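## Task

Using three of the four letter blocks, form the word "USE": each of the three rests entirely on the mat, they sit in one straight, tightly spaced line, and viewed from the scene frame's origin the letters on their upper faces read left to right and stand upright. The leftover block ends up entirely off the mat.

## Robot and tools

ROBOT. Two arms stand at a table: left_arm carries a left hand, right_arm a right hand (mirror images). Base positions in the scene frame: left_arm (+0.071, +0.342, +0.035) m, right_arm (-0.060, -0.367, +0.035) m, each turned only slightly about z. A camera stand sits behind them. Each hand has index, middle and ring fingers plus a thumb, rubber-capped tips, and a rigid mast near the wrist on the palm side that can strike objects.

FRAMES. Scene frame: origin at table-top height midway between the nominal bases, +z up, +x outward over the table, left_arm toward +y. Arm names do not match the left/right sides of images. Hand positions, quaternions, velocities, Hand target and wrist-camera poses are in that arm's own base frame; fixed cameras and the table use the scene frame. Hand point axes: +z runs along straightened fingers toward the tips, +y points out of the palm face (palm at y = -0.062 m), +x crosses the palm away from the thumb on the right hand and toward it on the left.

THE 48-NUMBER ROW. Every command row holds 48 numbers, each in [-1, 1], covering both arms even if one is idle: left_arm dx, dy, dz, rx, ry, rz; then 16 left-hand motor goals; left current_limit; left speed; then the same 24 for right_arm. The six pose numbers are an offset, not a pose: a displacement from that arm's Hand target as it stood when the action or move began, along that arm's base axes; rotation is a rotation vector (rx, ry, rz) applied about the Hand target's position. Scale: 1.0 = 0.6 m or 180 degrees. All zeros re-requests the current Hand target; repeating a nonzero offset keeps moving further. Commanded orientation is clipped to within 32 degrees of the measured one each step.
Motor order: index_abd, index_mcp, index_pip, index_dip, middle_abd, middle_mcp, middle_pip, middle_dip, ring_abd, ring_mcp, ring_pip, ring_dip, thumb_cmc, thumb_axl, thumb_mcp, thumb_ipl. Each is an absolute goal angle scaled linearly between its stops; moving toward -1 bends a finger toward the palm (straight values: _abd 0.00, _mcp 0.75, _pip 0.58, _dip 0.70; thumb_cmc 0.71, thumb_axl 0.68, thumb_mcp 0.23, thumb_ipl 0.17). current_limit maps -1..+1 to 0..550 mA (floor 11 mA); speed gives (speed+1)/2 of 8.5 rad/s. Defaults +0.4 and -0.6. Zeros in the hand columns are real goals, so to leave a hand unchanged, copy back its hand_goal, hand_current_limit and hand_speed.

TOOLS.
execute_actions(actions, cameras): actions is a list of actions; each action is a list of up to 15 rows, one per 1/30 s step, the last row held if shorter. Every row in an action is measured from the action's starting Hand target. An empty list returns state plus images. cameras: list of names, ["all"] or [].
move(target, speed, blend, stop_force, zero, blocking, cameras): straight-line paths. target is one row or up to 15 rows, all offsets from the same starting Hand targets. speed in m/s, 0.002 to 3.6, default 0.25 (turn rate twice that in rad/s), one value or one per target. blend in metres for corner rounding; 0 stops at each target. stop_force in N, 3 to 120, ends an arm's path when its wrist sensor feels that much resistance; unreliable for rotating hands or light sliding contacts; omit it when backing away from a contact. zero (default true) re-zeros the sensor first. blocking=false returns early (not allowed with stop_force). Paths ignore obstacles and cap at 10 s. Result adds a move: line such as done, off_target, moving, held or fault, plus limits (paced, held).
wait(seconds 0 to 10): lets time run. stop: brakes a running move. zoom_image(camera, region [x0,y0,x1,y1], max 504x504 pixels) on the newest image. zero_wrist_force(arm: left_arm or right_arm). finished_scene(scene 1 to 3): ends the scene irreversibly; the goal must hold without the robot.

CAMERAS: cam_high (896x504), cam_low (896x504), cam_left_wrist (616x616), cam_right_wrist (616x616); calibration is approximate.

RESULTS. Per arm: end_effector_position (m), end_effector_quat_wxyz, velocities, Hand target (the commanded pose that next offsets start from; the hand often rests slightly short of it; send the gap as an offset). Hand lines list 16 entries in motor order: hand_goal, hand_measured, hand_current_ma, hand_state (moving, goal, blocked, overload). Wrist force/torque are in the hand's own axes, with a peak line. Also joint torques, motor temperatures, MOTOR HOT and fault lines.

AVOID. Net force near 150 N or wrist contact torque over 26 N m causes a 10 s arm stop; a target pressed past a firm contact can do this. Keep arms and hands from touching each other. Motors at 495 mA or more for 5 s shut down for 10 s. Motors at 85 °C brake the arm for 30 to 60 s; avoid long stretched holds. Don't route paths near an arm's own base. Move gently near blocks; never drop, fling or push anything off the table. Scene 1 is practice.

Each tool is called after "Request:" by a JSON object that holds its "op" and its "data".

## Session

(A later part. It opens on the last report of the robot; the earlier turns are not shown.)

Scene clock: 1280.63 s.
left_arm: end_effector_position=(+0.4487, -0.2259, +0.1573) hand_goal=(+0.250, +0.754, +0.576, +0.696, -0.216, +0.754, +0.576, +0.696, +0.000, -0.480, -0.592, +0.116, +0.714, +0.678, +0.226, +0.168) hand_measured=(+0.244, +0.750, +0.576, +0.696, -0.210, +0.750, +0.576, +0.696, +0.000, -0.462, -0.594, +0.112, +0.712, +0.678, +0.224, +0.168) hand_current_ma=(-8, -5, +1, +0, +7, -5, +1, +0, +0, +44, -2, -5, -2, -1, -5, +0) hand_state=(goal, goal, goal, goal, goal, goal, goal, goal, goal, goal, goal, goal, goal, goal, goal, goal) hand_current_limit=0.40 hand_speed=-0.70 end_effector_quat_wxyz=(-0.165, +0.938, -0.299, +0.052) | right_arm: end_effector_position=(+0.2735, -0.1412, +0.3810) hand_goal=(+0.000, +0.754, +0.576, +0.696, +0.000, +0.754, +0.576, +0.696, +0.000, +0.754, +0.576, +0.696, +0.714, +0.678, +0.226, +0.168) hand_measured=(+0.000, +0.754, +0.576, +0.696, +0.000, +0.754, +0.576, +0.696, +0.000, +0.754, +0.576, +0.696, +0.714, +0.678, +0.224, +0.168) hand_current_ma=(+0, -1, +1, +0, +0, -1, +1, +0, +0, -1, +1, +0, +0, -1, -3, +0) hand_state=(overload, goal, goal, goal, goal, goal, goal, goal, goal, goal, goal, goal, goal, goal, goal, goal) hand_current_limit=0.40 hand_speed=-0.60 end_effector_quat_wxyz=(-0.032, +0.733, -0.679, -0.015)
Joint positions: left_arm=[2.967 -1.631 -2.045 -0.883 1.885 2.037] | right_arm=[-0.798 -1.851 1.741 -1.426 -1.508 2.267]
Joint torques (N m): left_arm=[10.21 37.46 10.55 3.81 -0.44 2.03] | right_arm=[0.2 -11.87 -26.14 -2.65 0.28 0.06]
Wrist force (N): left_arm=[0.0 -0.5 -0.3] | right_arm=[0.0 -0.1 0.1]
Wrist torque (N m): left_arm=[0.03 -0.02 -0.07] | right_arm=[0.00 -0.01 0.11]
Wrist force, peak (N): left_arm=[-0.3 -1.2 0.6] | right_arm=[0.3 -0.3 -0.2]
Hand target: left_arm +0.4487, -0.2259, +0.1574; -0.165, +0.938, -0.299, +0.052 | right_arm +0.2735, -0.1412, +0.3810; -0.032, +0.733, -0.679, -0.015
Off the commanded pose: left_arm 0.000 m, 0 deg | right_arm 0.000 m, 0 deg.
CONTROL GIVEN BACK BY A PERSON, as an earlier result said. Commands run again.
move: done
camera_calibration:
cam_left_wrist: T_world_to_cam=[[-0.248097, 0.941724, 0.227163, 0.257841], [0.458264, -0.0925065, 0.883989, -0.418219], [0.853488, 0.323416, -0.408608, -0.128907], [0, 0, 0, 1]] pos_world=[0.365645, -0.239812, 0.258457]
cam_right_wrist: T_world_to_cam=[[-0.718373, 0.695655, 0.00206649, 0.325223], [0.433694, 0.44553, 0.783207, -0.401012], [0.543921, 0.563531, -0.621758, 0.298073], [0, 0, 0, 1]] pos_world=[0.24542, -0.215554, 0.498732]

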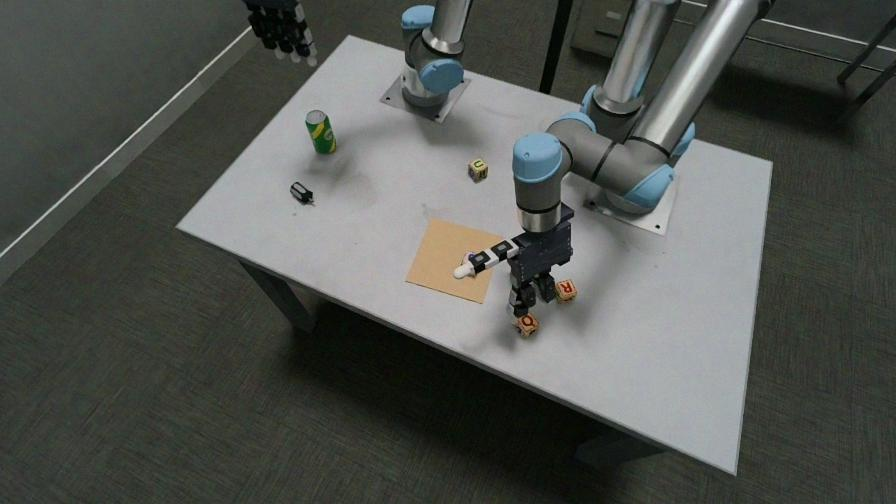

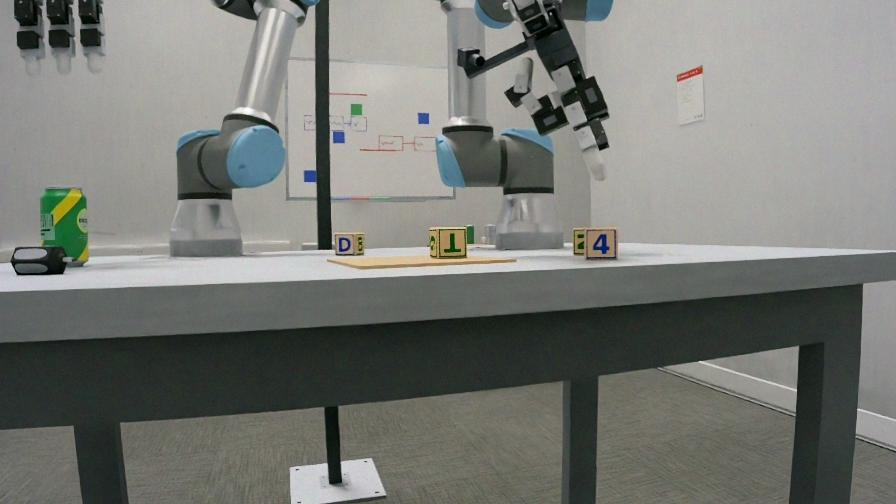

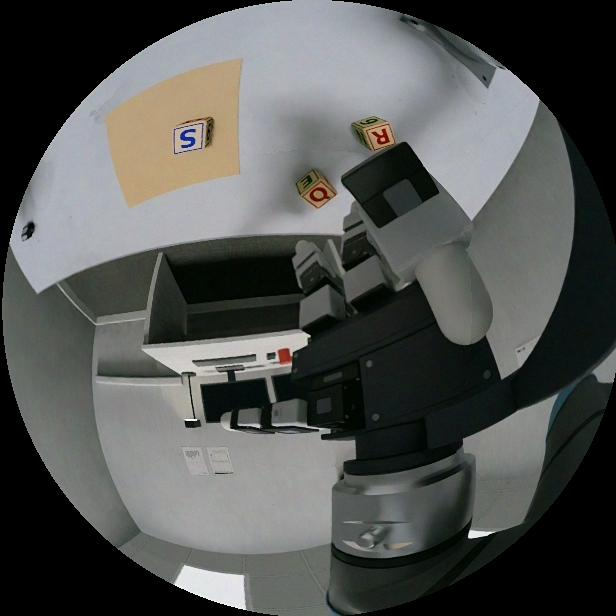

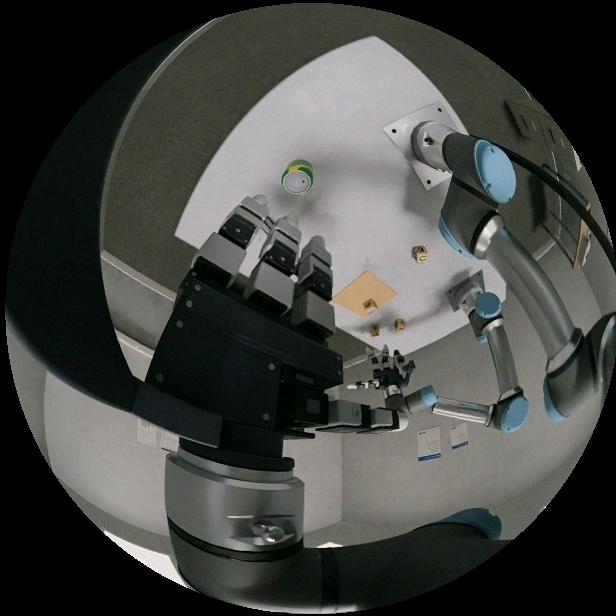

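Request:
{"op": "move", "data": {"target": [[0.0003,0.0103,-0.1375,0,0,0, 0.25,0.7534,0.5766,0.6957, -0.2167,0.7534,0.5766,0.6957, 0,-0.4795,-0.5912,0.1159, 0.714,0.678,0.226,0.168, 0.4,-0.7, 0,0,0,0,0,0, 0,0.754,0.576,0.696,0,0.754,0.576,0.696,0,0.754,0.576,0.696,0.714,0.678,0.226,0.168,0.4,-0.6],[0.0003,0.0103,-0.1375,0,0,0, -0.06,0.7534,0.5766,0.6957, 0.06,0.7534,0.5766,0.6957, 0,-0.4795,-0.5912,0.1159, 0.714,0.678,0.226,0.168, 0.75,-0.85, 0,0,0,0,0,0, 0,0.754,0.576,0.696,0,0.754,0.576,0.696,0,0.754,0.576,0.696,0.714,0.678,0.226,0.168,0.4,-0.6]], "speed": 0.12, "cameras": ["cam_high","cam_low","cam_left_wrist"]}}

Request:
{"op": "zoom_image", "data": {"camera": "cam_left_wrist", "region": [260, 170, 380, 290]}}

Request:
{"op": "zoom_image", "data": {"camera": "cam_low", "region": [520, 140, 680, 280]}}

Request:
{"op": "zoom_image", "data": {"camera": "cam_high", "region": [480, 250, 600, 350]}}

Scene clock: 1319.70 s.
left_arm: end_effector_position=(+0.4489, -0.2197, +0.0749) hand_goal=(-0.060, +0.754, +0.576, +0.696, +0.060, +0.754, +0.576, +0.696, +0.000, -0.480, -0.592, +0.116, +0.714, +0.678, +0.226, +0.168) hand_measured=(+0.106, +0.750, +0.576, +0.696, -0.074, +0.750, +0.576, +0.696, +0.000, -0.464, -0.594, +0.112, +0.712, +0.678, +0.224, +0.168) hand_current_ma=(+481, -5, +1, +0, -438, -5, +1, +0, +0, +41, -2, -5, -2, -1, -5, +0) hand_state=(blocked, goal, goal, goal, blocked, goal, goal, goal, goal, goal, goal, goal, goal, goal, goal, goal) hand_current_limit=0.75 hand_speed=-0.85 end_effector_quat_wxyz=(-0.165, +0.938, -0.299, +0.052) | right_arm: end_effector_position=(+0.2735, -0.1412, +0.3810) hand_goal=(+0.000, +0.754, +0.576, +0.696, +0.000, +0.754, +0.576, +0.696, +0.000, +0.754, +0.576, +0.696, +0.714, +0.678, +0.226, +0.168) hand_measured=(+0.000, +0.754, +0.576, +0.696, +0.000, +0.754, +0.576, +0.696, +0.000, +0.754, +0.576, +0.696, +0.714, +0.678, +0.224, +0.168) hand_current_ma=(+0, -1, +1, +0, +0, -1, +1, +0, +0, -1, +1, +0, +0, -1, -3, +0) hand_state=(overload, goal, goal, goal, goal, goal, goal, goal, goal, goal, goal, goal, goal, goal, goal, goal) hand_current_limit=0.40 hand_speed=-0.60 end_effector_quat_wxyz=(-0.032, +0.733, -0.679, -0.015)
Joint positions: left_arm=[2.98 -1.763 -2.157 -0.634 1.883 2.051] | right_arm=[-0.798 -1.851 1.741 -1.426 -1.508 2.267]
Joint torques (N m): left_arm=[11.12 14.15 7.49 3.64 -0.66 2.06] | right_arm=[0.09 -11.81 -25.79 -2.57 0.18 0.22]
Wrist force (N): left_arm=[0.0 -0.1 0.2] | right_arm=[0.1 -0.1 -0.1]
Wrist torque (N m): left_arm=[0.02 0.00 -0.07] | right_arm=[0.01 -0.03 0.12]
Wrist force, peak (N): left_arm=[0.1 -1.1 -1.0] | right_arm=[0.4 -0.2 -0.3]
Hand target: left_arm +0.4489, -0.2197, +0.0749; -0.165, +0.938, -0.299, +0.052 | right_arm +0.2735, -0.1412, +0.3810; -0.032, +0.733, -0.679, -0.015
Off the commanded pose: left_arm 0.000 m, 0 deg | right_arm 0.000 m, 0 deg.
move: done
camera_calibration:
cam_left_wrist: T_world_to_cam=[[-0.24805, 0.941762, 0.227059, 0.270778], [0.458123, -0.0924833, 0.884064, -0.344719], [0.853577, 0.323313, -0.408502, -0.164784], [0, 0, 0, 1]] pos_world=[0.365746, -0.233613, 0.175957]
Images, in order (width x height): cam_high 896x504, cam_low 896x504, cam_left_wrist 616x616.

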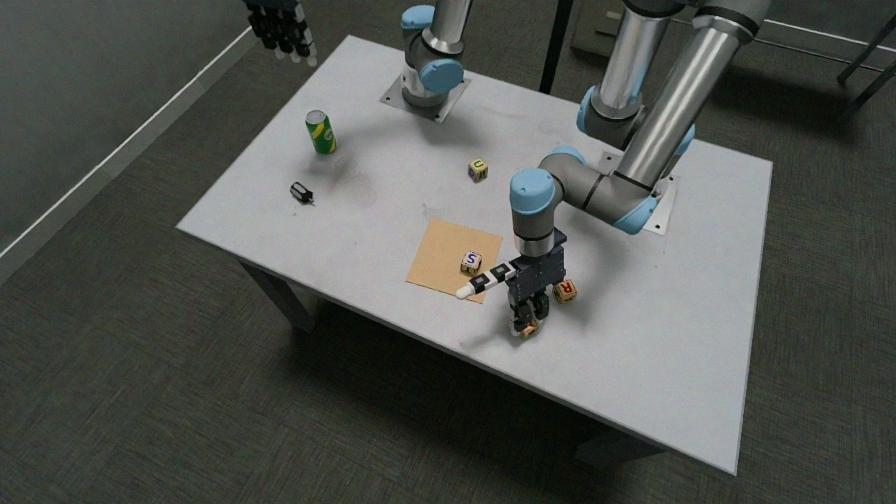

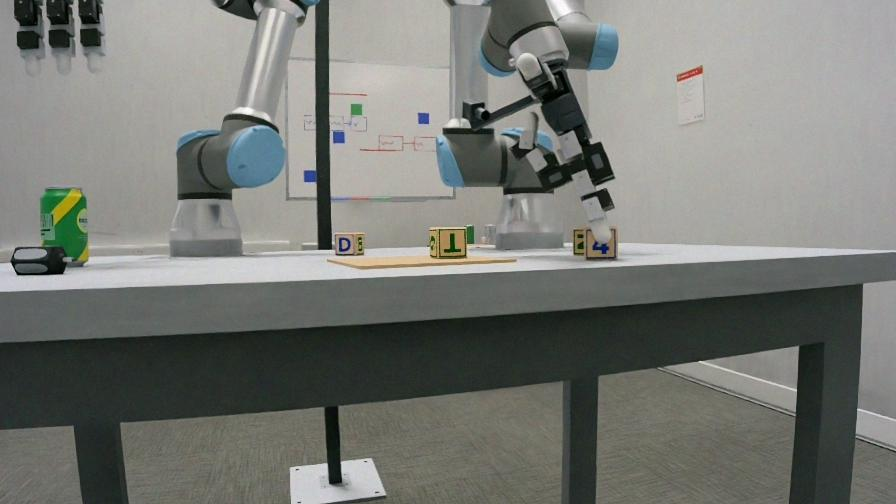

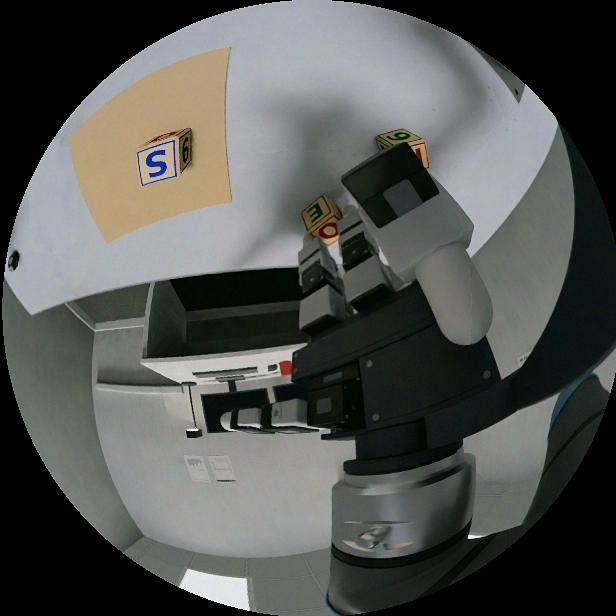

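Scaled by 4.200 from the camera's 616x616 image, which has a finer 880x880 frame.

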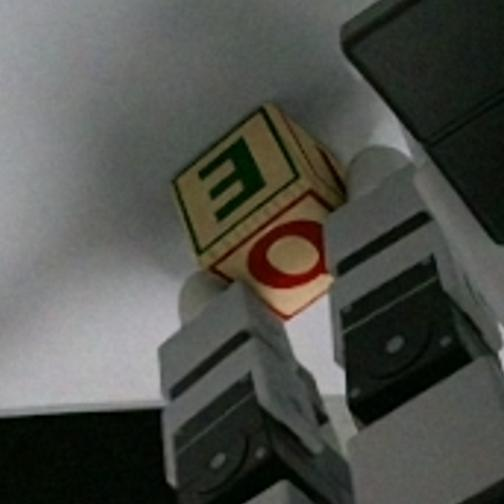

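Scaled by 3.150 from the camera's 896x504 image, which has a finer 1280x720 frame.

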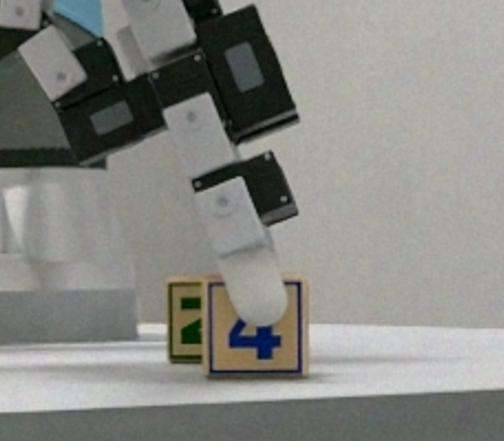

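Scaled by 4.200 from the camera's 896x504 image, which has a finer 1280x720 frame.

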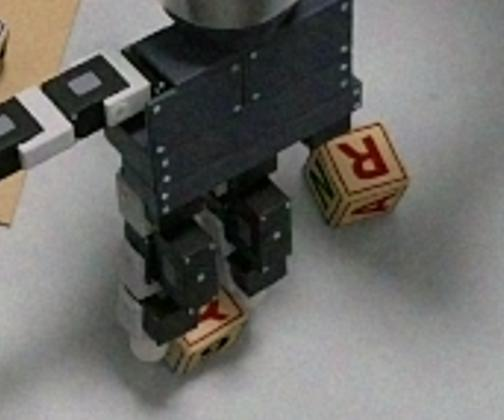

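Request:
{"op": "move", "data": {"target": [[0,0,0.1333,0,0,0, -0.06,0.7534,0.5766,0.6957, 0.06,0.7534,0.5766,0.6957, 0,-0.4795,-0.5912,0.1159, 0.714,0.678,0.226,0.168, 0.75,-0.85, 0,0,0,0,0,0, 0,0.754,0.576,0.696,0,0.754,0.576,0.696,0,0.754,0.576,0.696,0.714,0.678,0.226,0.168,0.4,-0.6],[0,0,0.1333,0,0,0, -0.06,0.2,0.5766,0.6957, 0.06,0.2,0.5766,0.6957, 0,-0.4795,-0.5912,0.1159, 0.714,0.678,0.226,0.168, 0.75,-0.85, 0,0,0,0,0,0, 0,0.754,0.576,0.696,0,0.754,0.576,0.696,0,0.754,0.576,0.696,0.714,0.678,0.226,0.168,0.4,-0.6]], "speed": 0.12, "cameras": ["cam_high","cam_low","cam_left_wrist"]}}

Request:
{"op": "zoom_image", "data": {"camera": "cam_left_wrist", "region": [260, 170, 380, 290]}}

Request:
{"op": "zoom_image", "data": {"camera": "cam_low", "region": [500, 100, 680, 280]}}

Scene clock: 1333.23 s.
left_arm: end_effector_position=(+0.4489, -0.2197, +0.1549) hand_goal=(-0.060, +0.200, +0.576, +0.696, +0.060, +0.200, +0.576, +0.696, +0.000, -0.480, -0.592, +0.116, +0.714, +0.678, +0.226, +0.168) hand_measured=(+0.106, +0.204, +0.576, +0.696, -0.074, +0.216, +0.576, +0.696, +0.000, -0.464, -0.594, +0.112, +0.712, +0.678, +0.224, +0.168) hand_current_ma=(+481, +5, +0, +0, -436, +37, +1, +0, +0, +40, -2, -5, -2, -1, -5, +0) hand_state=(blocked, goal, goal, goal, blocked, goal, goal, goal, goal, goal, goal, goal, goal, goal, goal, goal) hand_current_limit=0.75 hand_speed=-0.85 end_effector_quat_wxyz=(-0.165, +0.938, -0.299, +0.052) | right_arm: end_effector_position=(+0.2735, -0.1412, +0.3810) hand_goal=(+0.000, +0.754, +0.576, +0.696, +0.000, +0.754, +0.576, +0.696, +0.000, +0.754, +0.576, +0.696, +0.714, +0.678, +0.226, +0.168) hand_measured=(+0.000, +0.754, +0.576, +0.696, +0.000, +0.754, +0.576, +0.696, +0.000, +0.754, +0.576, +0.696, +0.714, +0.678, +0.224, +0.168) hand_current_ma=(+0, -1, +1, +0, +0, -1, +1, +0, +0, -1, +1, +0, +0, -1, -3, +0) hand_state=(overload, goal, goal, goal, goal, goal, goal, goal, goal, goal, goal, goal, goal, goal, goal, goal) hand_current_limit=0.40 hand_speed=-0.60 end_effector_quat_wxyz=(-0.032, +0.733, -0.679, -0.015)
Joint positions: left_arm=[2.98 -1.629 -2.056 -0.87 1.883 2.051] | right_arm=[-0.798 -1.851 1.741 -1.426 -1.508 2.267]
Joint torques (N m): left_arm=[-5.02 36.79 29.22 0.99 1.87 -2.49] | right_arm=[0.53 -12.17 -26.03 -2.62 0.18 0.15]
Wrist force (N): left_arm=[0.0 -0.2 0.4] | right_arm=[0.3 0.0 -0.1]
Wrist torque (N m): left_arm=[0.09 -0.01 -0.05] | right_arm=[0.02 -0.05 0.14]
Wrist force, peak (N): left_arm=[-0.3 0.3 1.3] | right_arm=[0.3 -0.3 0.1]
Hand target: left_arm +0.4489, -0.2197, +0.1549; -0.165, +0.938, -0.299, +0.052 | right_arm +0.2735, -0.1412, +0.3810; -0.032, +0.733, -0.679, -0.015
Off the commanded pose: left_arm 0.000 m, 0 deg | right_arm 0.000 m, 0 deg.
move: done
camera_calibration:
cam_left_wrist: T_world_to_cam=[[-0.24805, 0.941762, 0.227059, 0.252614], [0.458123, -0.0924833, 0.884064, -0.415444], [0.853577, 0.323313, -0.408502, -0.132103], [0, 0, 0, 1]] pos_world=[0.365746, -0.233613, 0.255957]
Images, in order (width x height): cam_high 896x504, cam_low 896x504, cam_left_wrist 616x616.

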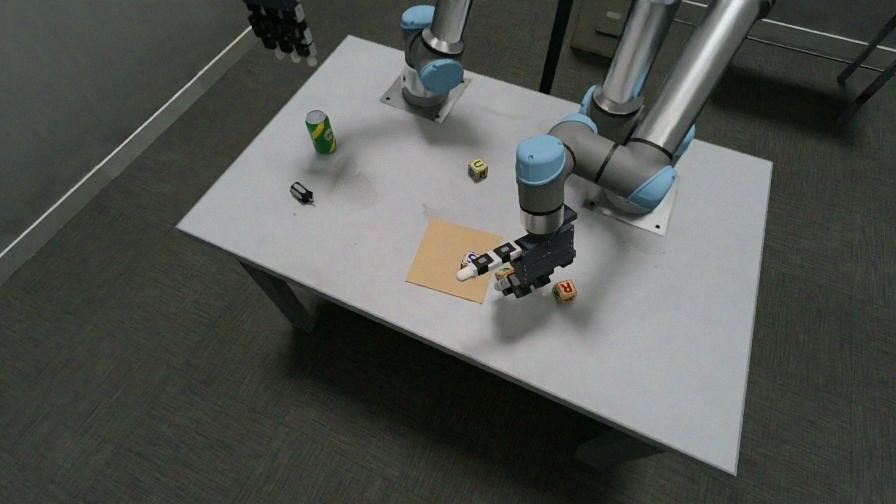

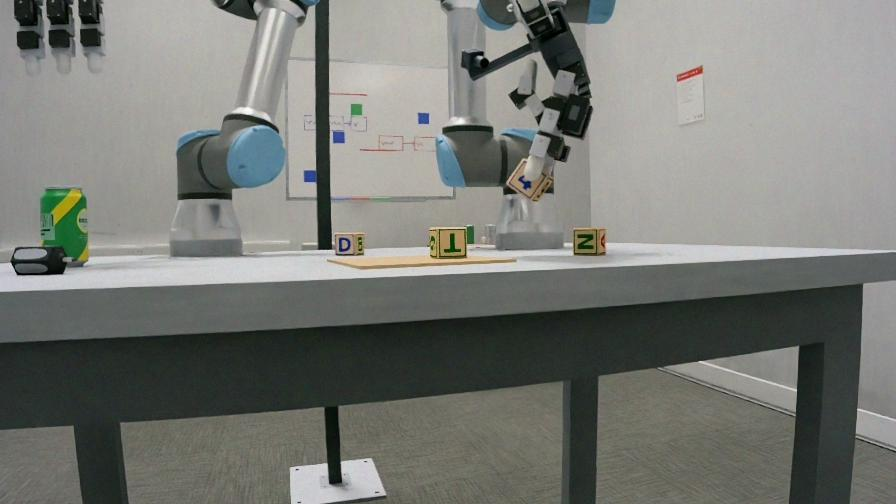

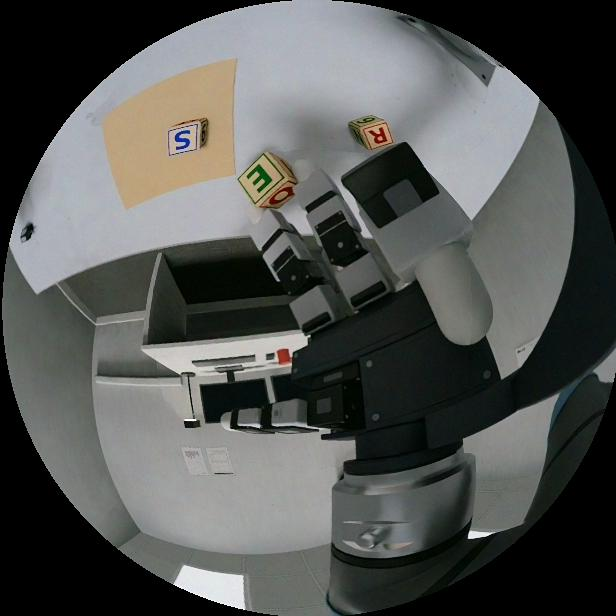

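Scaled by 4.200 from the camera's 616x616 image, which has a finer 880x880 frame.

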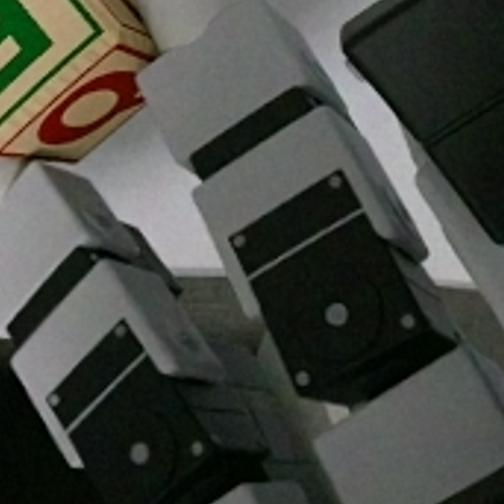

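Scaled by 2.800 from the camera's 896x504 image, which has a finer 1280x720 frame.

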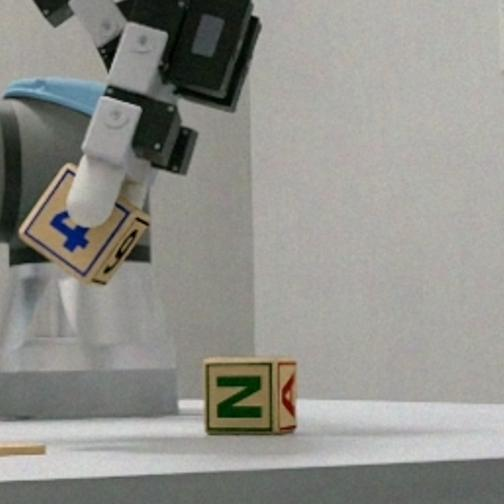

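Request:
{"op": "move", "data": {"target": [[0,0,0,0,0,0, -0.06,-0.4795,0.5766,0.6957, 0.06,-0.4795,0.5766,0.6957, 0,-0.4795,-0.5912,0.1159, 0.714,0.678,0.226,0.168, 0.75,-0.85, 0,0,0,0,0,0, 0,0.754,0.576,0.696,0,0.754,0.576,0.696,0,0.754,0.576,0.696,0.714,0.678,0.226,0.168,0.4,-0.6],[0.0572,-0.3042,-0.0915,0,0,-0.3, -0.06,-0.4795,0.5766,0.6957, 0.06,-0.4795,0.5766,0.6957, 0,-0.4795,-0.5912,0.1159, 0.714,0.678,0.226,0.168, 0.75,-0.85, 0,0,0,0,0,0, 0,0.754,0.576,0.696,0,0.754,0.576,0.696,0,0.754,0.576,0.696,0.714,0.678,0.226,0.168,0.4,-0.6]], "speed": 0.2, "cameras": ["cam_high","cam_low","cam_left_wrist"]}}

Request:
{"op": "zoom_image", "data": {"camera": "cam_left_wrist", "region": [180, 130, 340, 290]}}

Request:
{"op": "zoom_image", "data": {"camera": "cam_low", "region": [320, 100, 500, 280]}}

Request:
{"op": "zoom_image", "data": {"camera": "cam_high", "region": [400, 200, 520, 310]}}

Scene clock: 1366.77 s.
left_arm: end_effector_position=(+0.4832, -0.4022, +0.1000) hand_goal=(-0.060, -0.480, +0.576, +0.696, +0.060, -0.480, +0.576, +0.696, +0.000, -0.480, -0.592, +0.116, +0.714, +0.678, +0.226, +0.168) hand_measured=(+0.106, -0.462, +0.576, +0.696, -0.074, -0.442, +0.582, +0.696, +0.000, -0.464, -0.594, +0.112, +0.712, +0.678, +0.224, +0.168) hand_current_ma=(+481, +43, +0, +0, -436, +111, +9, +0, +0, +40, -2, -5, -2, -1, -5, +0) hand_state=(blocked, goal, goal, goal, blocked, blocked, goal, goal, goal, goal, goal, goal, goal, goal, goal, goal) hand_current_limit=0.75 hand_speed=-0.85 end_effector_quat_wxyz=(-0.123, +0.700, -0.692, +0.122) | right_arm: end_effector_position=(+0.2735, -0.1412, +0.3810) hand_goal=(+0.000, +0.754, +0.576, +0.696, +0.000, +0.754, +0.576, +0.696, +0.000, +0.754, +0.576, +0.696, +0.714, +0.678, +0.226, +0.168) hand_measured=(+0.000, +0.754, +0.576, +0.696, +0.000, +0.754, +0.576, +0.696, +0.000, +0.754, +0.576, +0.696, +0.714, +0.678, +0.224, +0.168) hand_current_ma=(+0, -1, +1, +0, +0, -1, +1, +0, +0, -1, +1, +0, +0, -1, -3, +0) hand_state=(overload, goal, goal, goal, goal, goal, goal, goal, goal, goal, goal, goal, goal, goal, goal, goal) hand_current_limit=0.40 hand_speed=-0.60 end_effector_quat_wxyz=(-0.032, +0.733, -0.679, -0.015)
Joint positions: left_arm=[2.695 -2.029 -1.738 -0.631 1.723 2.708] | right_arm=[-0.798 -1.851 1.741 -1.426 -1.508 2.267]
Joint torques (N m): left_arm=[-11.53 27.98 28.83 1.02 -1.22 2.09] | right_arm=[0.63 -12.06 -25.92 -2.57 0.23 0.11]
Wrist force (N): left_arm=[-0.3 -0.1 0.2] | right_arm=[0.0 -0.1 0.0]
Wrist torque (N m): left_arm=[0.24 0.03 -0.08] | right_arm=[0.00 -0.01 0.11]
Wrist force, peak (N): left_arm=[-0.6 -0.7 0.1] | right_arm=[0.3 -0.1 -0.4]
Hand target: left_arm +0.4832, -0.4022, +0.1000; -0.123, +0.700, -0.692, +0.122 | right_arm +0.2735, -0.1412, +0.3810; -0.032, +0.733, -0.679, -0.015
Off the commanded pose: left_arm 0.000 m, 0 deg | right_arm 0.000 m, 0 deg.
move: done
camera_calibration:
cam_left_wrist: T_world_to_cam=[[0.615917, 0.754375, 0.227079, -0.0473472], [0.194479, -0.424912, 0.884097, -0.405845], [0.763429, -0.500368, -0.408421, -0.412567], [0, 0, 0, 1]] pos_world=[0.423057, -0.343166, 0.201057]
Images, in order (width x height): cam_high 896x504, cam_low 896x504, cam_left_wrist 616x616.

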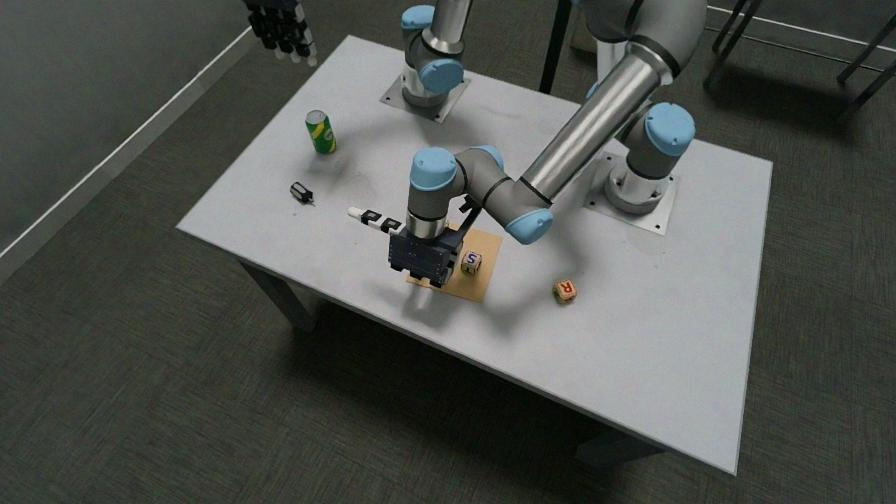

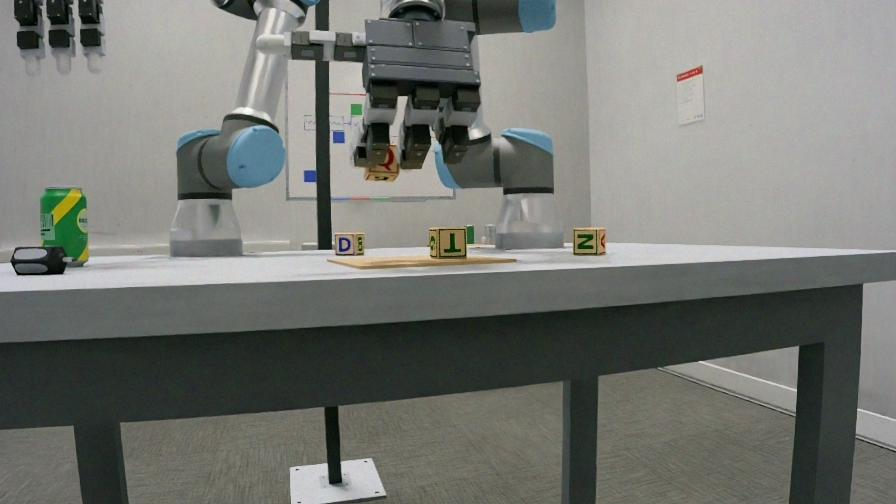

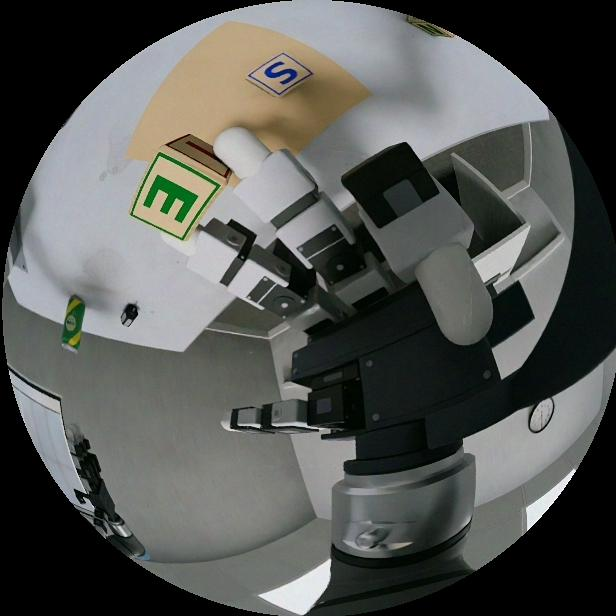

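Scaled by 3.150 from the camera's 616x616 image, which has a finer 880x880 frame.

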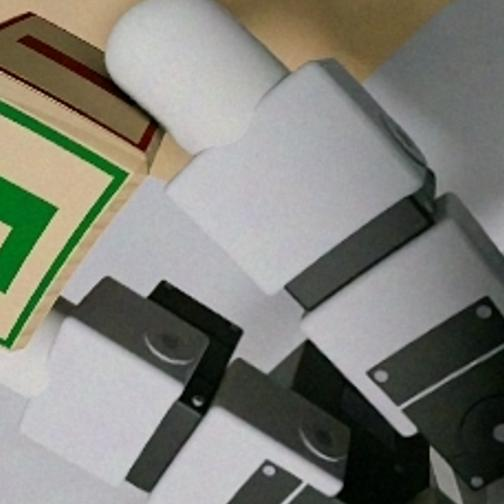

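Scaled by 2.800 from the camera's 896x504 image, which has a finer 1280x720 frame.

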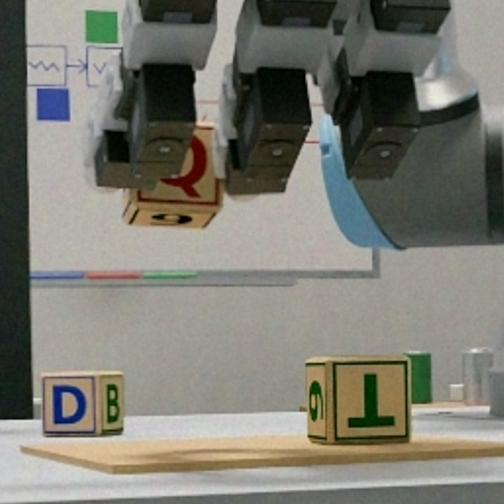

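Scaled by 4.200 from the camera's 896x504 image, which has a finer 1280x720 frame.

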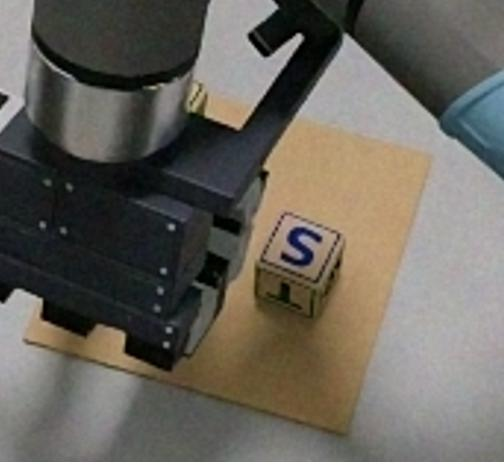

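Request:
{"op": "zoom_image", "data": {"camera": "cam_low", "region": [350, 130, 420, 190]}}

Request:
{"op": "zoom_image", "data": {"camera": "cam_left_wrist", "region": [120, 120, 280, 280]}}

Scaled by 7.200 from the camera's 896x504 image, which has a finer 1280x720 frame.

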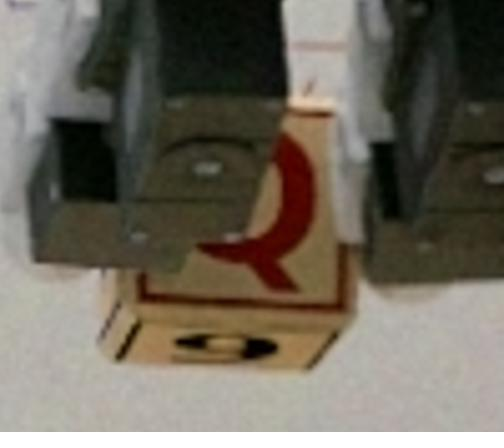

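Scaled by 3.150 from the camera's 616x616 image, which has a finer 880x880 frame.

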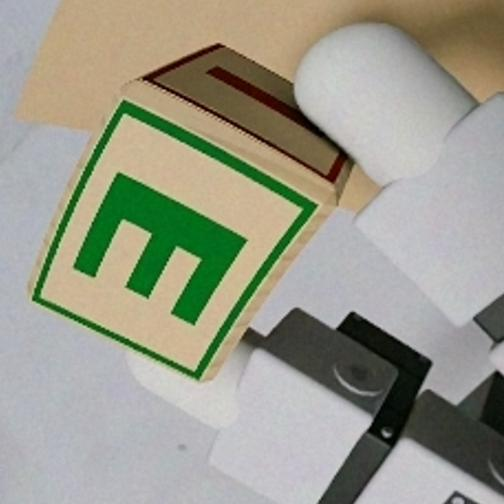

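Request:
{"op": "move", "data": {"target": [[0,0,0,0,0,0, -0.06,-0.5274,0.5766,0.6957, 0.06,-0.5822,0.5766,0.6957, 0,-0.4795,-0.5912,0.1159, 0.714,0.678,0.226,0.168, 0.75,-0.85, 0,0,0,0,0,0, 0,0.754,0.576,0.696,0,0.754,0.576,0.696,0,0.754,0.576,0.696,0.714,0.678,0.226,0.168,0.4,-0.6],[-0.0075,0.0048,-0.1667,0,0,0.0167, -0.06,-0.5274,0.5766,0.6957, 0.06,-0.5822,0.5766,0.6957, 0,-0.4795,-0.5912,0.1159, 0.714,0.678,0.226,0.168, 0.75,-0.85, 0,0,0,0,0,0, 0,0.754,0.576,0.696,0,0.754,0.576,0.696,0,0.754,0.576,0.696,0.714,0.678,0.226,0.168,0.4,-0.6]], "speed": 0.12, "cameras": ["cam_high","cam_low","cam_left_wrist"]}}

Request:
{"op": "zoom_image", "data": {"camera": "cam_left_wrist", "region": [120, 120, 280, 280]}}

Request:
{"op": "zoom_image", "data": {"camera": "cam_low", "region": [320, 170, 480, 280]}}

Request:
{"op": "zoom_image", "data": {"camera": "cam_high", "region": [400, 200, 520, 310]}}

Scene clock: 1467.67 s.
left_arm: end_effector_position=(+0.4788, -0.3993, +0.0000) hand_goal=(-0.060, -0.528, +0.576, +0.696, +0.060, -0.582, +0.576, +0.696, +0.000, -0.480, -0.592, +0.116, +0.714, +0.678, +0.226, +0.168) hand_measured=(+0.100, -0.508, +0.582, +0.698, -0.074, -0.570, +0.578, +0.696, +0.000, -0.464, -0.594, +0.112, +0.712, +0.678, +0.224, +0.168) hand_current_ma=(+481, +50, +12, +2, -436, +25, +3, +0, +0, +40, -2, -5, -2, -1, -5, +0) hand_state=(blocked, goal, goal, goal, blocked, goal, goal, goal, goal, goal, goal, goal, goal, goal, goal, goal) hand_current_limit=0.75 hand_speed=-0.85 end_effector_quat_wxyz=(-0.127, +0.718, -0.674, +0.118) | right_arm: end_effector_position=(+0.2735, -0.1412, +0.3810) hand_goal=(+0.000, +0.754, +0.576, +0.696, +0.000, +0.754, +0.576, +0.696, +0.000, +0.754, +0.576, +0.696, +0.714, +0.678, +0.226, +0.168) hand_measured=(+0.000, +0.754, +0.576, +0.696, +0.000, +0.754, +0.576, +0.696, +0.000, +0.754, +0.576, +0.696, +0.714, +0.678, +0.224, +0.168) hand_current_ma=(+0, -1, +1, +0, +0, -1, +1, +0, +0, -1, +1, +0, +0, -1, -3, +0) hand_state=(overload, goal, goal, goal, goal, goal, goal, goal, goal, goal, goal, goal, goal, goal, goal, goal) hand_current_limit=0.40 hand_speed=-0.60 end_effector_quat_wxyz=(-0.032, +0.733, -0.679, -0.015)
Joint positions: left_arm=[2.696 -2.179 -1.82 -0.407 1.739 2.658] | right_arm=[-0.798 -1.851 1.741 -1.426 -1.508 2.267]
Joint torques (N m): left_arm=[-2.47 29.12 6.74 3.66 1.69 -2.59] | right_arm=[0.05 -11.69 -25.95 -2.67 0.17 0.12]
Wrist force (N): left_arm=[-0.2 -0.1 0.5] | right_arm=[0.2 -0.2 -0.1]
Wrist torque (N m): left_arm=[0.22 0.02 0.04] | right_arm=[0.00 -0.03 0.12]
Wrist force, peak (N): left_arm=[-0.2 0.1 1.3] | right_arm=[0.5 -0.2 -0.2]
Hand target: left_arm +0.4787, -0.3994, -0.0001; -0.127, +0.718, -0.674, +0.118 | right_arm +0.2735, -0.1412, +0.3810; -0.032, +0.733, -0.679, -0.015
Off the commanded pose: left_arm 0.000 m, 0 deg | right_arm 0.000 m, 0 deg.
move: done
camera_calibration:
cam_left_wrist: T_world_to_cam=[[0.575694, 0.785524, 0.226999, 0.00751831], [0.216527, -0.414165, 0.884072, -0.321682], [0.788475, -0.459804, -0.408519, -0.444354], [0, 0, 0, 1]] pos_world=[0.415686, -0.343451, 0.101156]
Images, in order (width x height): cam_high 896x504, cam_low 896x504, cam_left_wrist 616x616.

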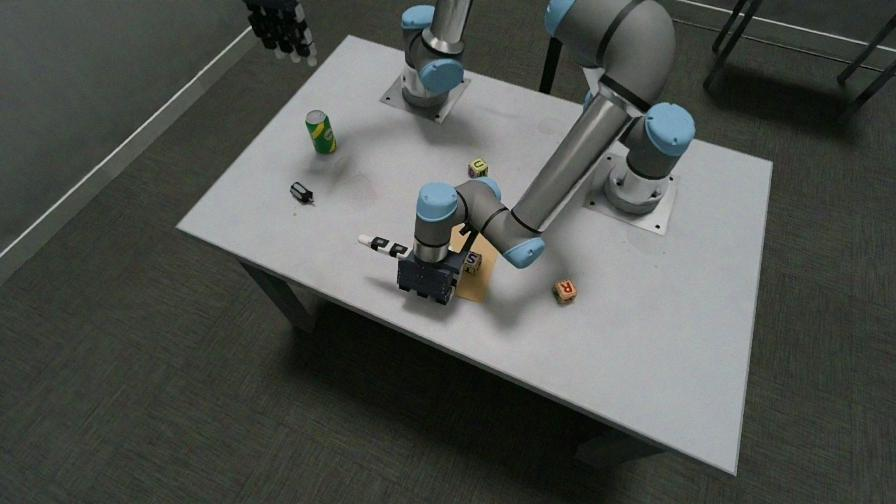

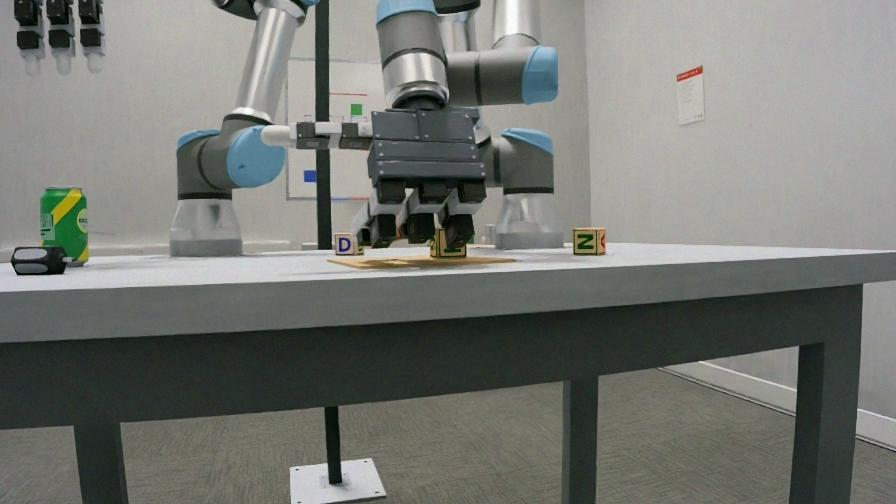

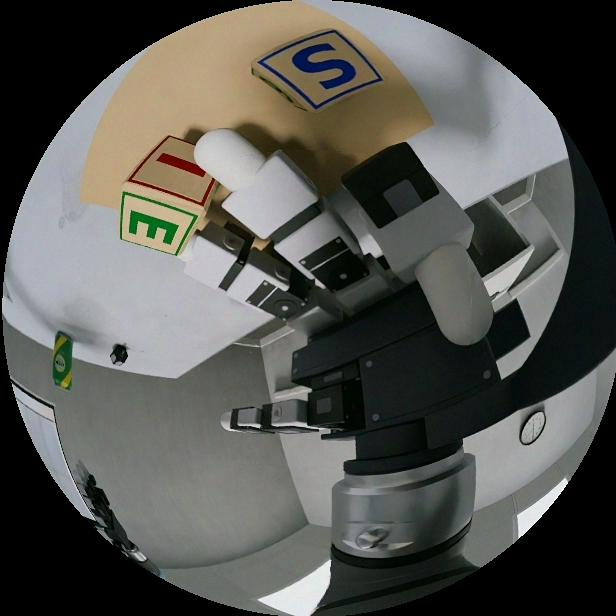

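Scaled by 3.150 from the camera's 616x616 image, which has a finer 880x880 frame.

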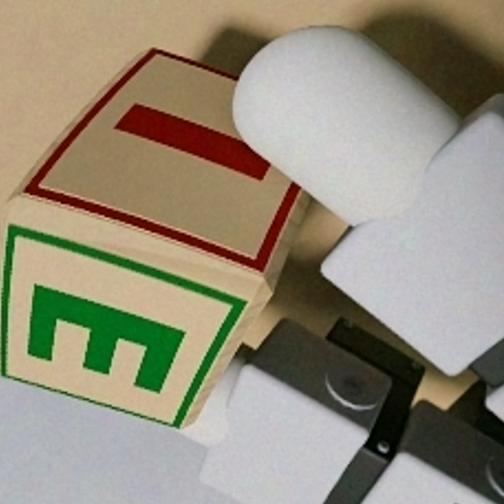

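Scaled by 3.150 from the camera's 896x504 image, which has a finer 1280x720 frame.

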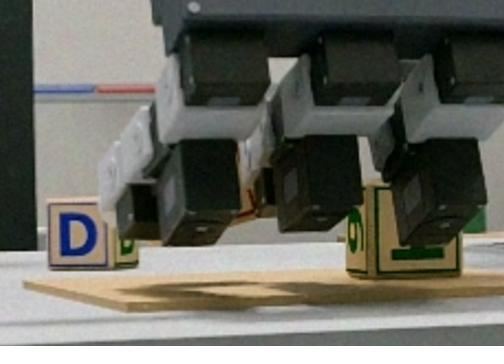

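Scaled by 4.200 from the camera's 896x504 image, which has a finer 1280x720 frame.

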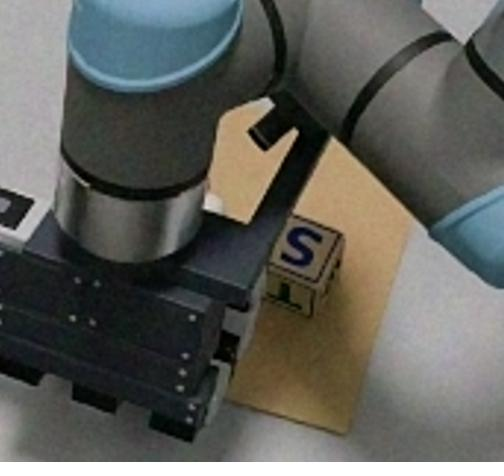

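Request:
{"op": "move", "data": {"target": [0,0,0,0,0,0, -0.06,-0.5274,0.5766,0.6957, 0.06,-0.515,0.5766,0.6957, 0,-0.4795,-0.5912,0.1159, 0.714,0.678,0.226,0.168, 0.75,-0.85, 0,0,0,0,0,0, 0,0.754,0.576,0.696,0,0.754,0.576,0.696,0,0.754,0.576,0.696,0.714,0.678,0.226,0.168,0.4,-0.6], "speed": 0.12, "cameras": ["cam_low","cam_left_wrist"]}}

Request:
{"op": "zoom_image", "data": {"camera": "cam_left_wrist", "region": [120, 120, 280, 280]}}

Request:
{"op": "zoom_image", "data": {"camera": "cam_low", "region": [360, 190, 440, 280]}}

Scene clock: 1511.80 s.
left_arm: end_effector_position=(+0.4787, -0.3994, -0.0001) hand_goal=(-0.060, -0.528, +0.576, +0.696, +0.060, -0.514, +0.576, +0.696, +0.000, -0.480, -0.592, +0.116, +0.714, +0.678, +0.226, +0.168) hand_measured=(+0.100, -0.508, +0.582, +0.698, -0.074, -0.500, +0.580, +0.696, +0.000, -0.464, -0.594, +0.112, +0.712, +0.678, +0.224, +0.168) hand_current_ma=(+481, +50, +12, +2, -436, +29, +5, +0, +0, +40, -2, -5, -2, -1, -5, +0) hand_state=(blocked, goal, goal, goal, blocked, goal, goal, goal, goal, goal, goal, goal, goal, goal, goal, goal) hand_current_limit=0.75 hand_speed=-0.85 end_effector_quat_wxyz=(-0.127, +0.718, -0.674, +0.118) | right_arm: end_effector_position=(+0.2735, -0.1412, +0.3810) hand_goal=(+0.000, +0.754, +0.576, +0.696, +0.000, +0.754, +0.576, +0.696, +0.000, +0.754, +0.576, +0.696, +0.714, +0.678, +0.226, +0.168) hand_measured=(+0.000, +0.754, +0.576, +0.696, +0.000, +0.754, +0.576, +0.696, +0.000, +0.754, +0.576, +0.696, +0.714, +0.678, +0.224, +0.168) hand_current_ma=(+0, -1, +1, +0, +0, -1, +1, +0, +0, -1, +1, +0, +0, -1, -3, +0) hand_state=(overload, goal, goal, goal, goal, goal, goal, goal, goal, goal, goal, goal, goal, goal, goal, goal) hand_current_limit=0.40 hand_speed=-0.60 end_effector_quat_wxyz=(-0.032, +0.733, -0.679, -0.015)
Joint positions: left_arm=[2.695 -2.179 -1.82 -0.407 1.739 2.657] | right_arm=[-0.798 -1.851 1.741 -1.426 -1.508 2.267]
Joint torques (N m): left_arm=[-10.53 29.74 6.88 3.77 1.55 -2.49] | right_arm=[0.75 -12.73 -26.16 -2.69 0.12 0.17]
Wrist force (N): left_arm=[-0.3 -0.2 0.3] | right_arm=[0.0 -0.2 0.0]
Wrist torque (N m): left_arm=[0.22 0.04 0.03] | right_arm=[-0.02 -0.01 0.11]
Wrist force, peak (N): left_arm=[-0.6 -0.1 0.6] | right_arm=[0.4 0.0 -0.1]
Hand target: left_arm +0.4787, -0.3994, -0.0001; -0.127, +0.718, -0.674, +0.118 | right_arm +0.2735, -0.1412, +0.3810; -0.032, +0.733, -0.679, -0.015
Off the commanded pose: left_arm 0.000 m, 0 deg | right_arm 0.000 m, 0 deg.
move: done
camera_calibration:
cam_left_wrist: T_world_to_cam=[[0.575708, 0.785499, 0.22705, 0.00765794], [0.216493, -0.414211, 0.884059, -0.321614], [0.788474, -0.459805, -0.40852, -0.444362], [0, 0, 0, 1]] pos_world=[0.415586, -0.343551, 0.101057]
Images, in order (width x height): cam_low 896x504, cam_left_wrist 616x616.

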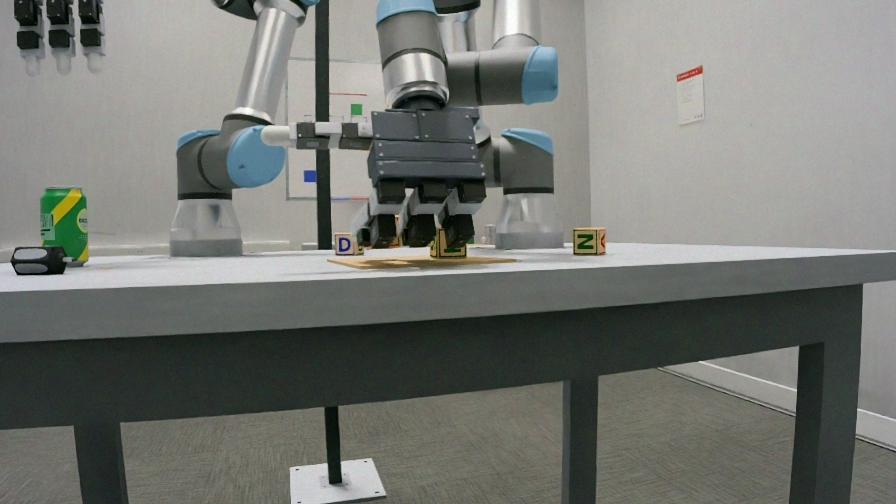

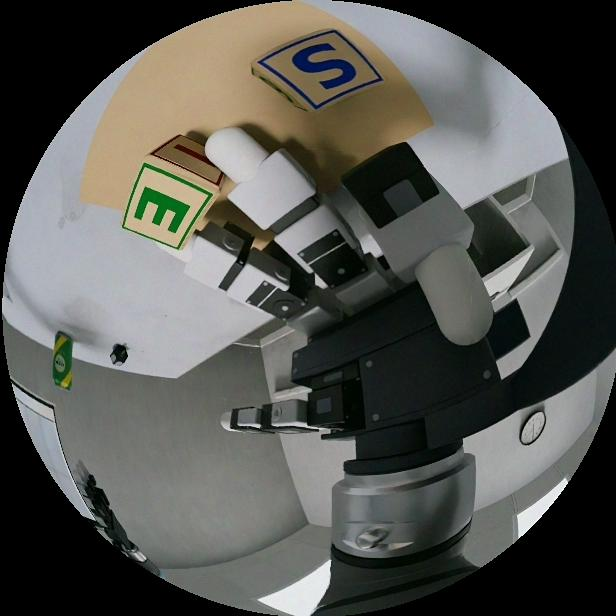

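Scaled by 3.150 from the camera's 616x616 image, which has a finer 880x880 frame.

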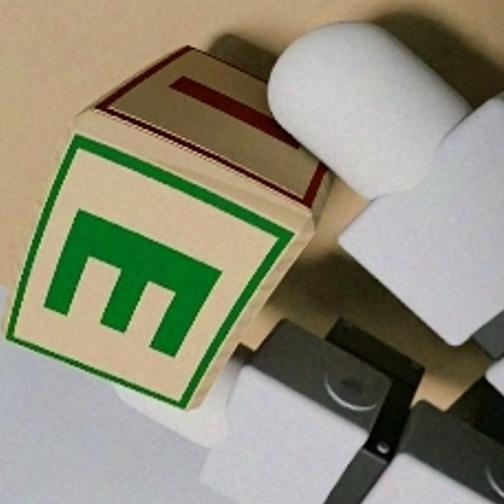

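Scaled by 5.600 from the camera's 896x504 image, which has a finer 1280x720 frame.

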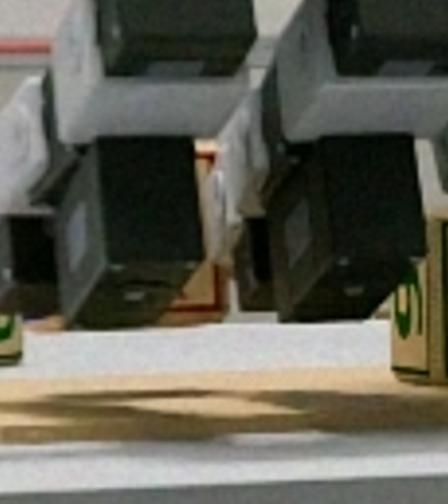

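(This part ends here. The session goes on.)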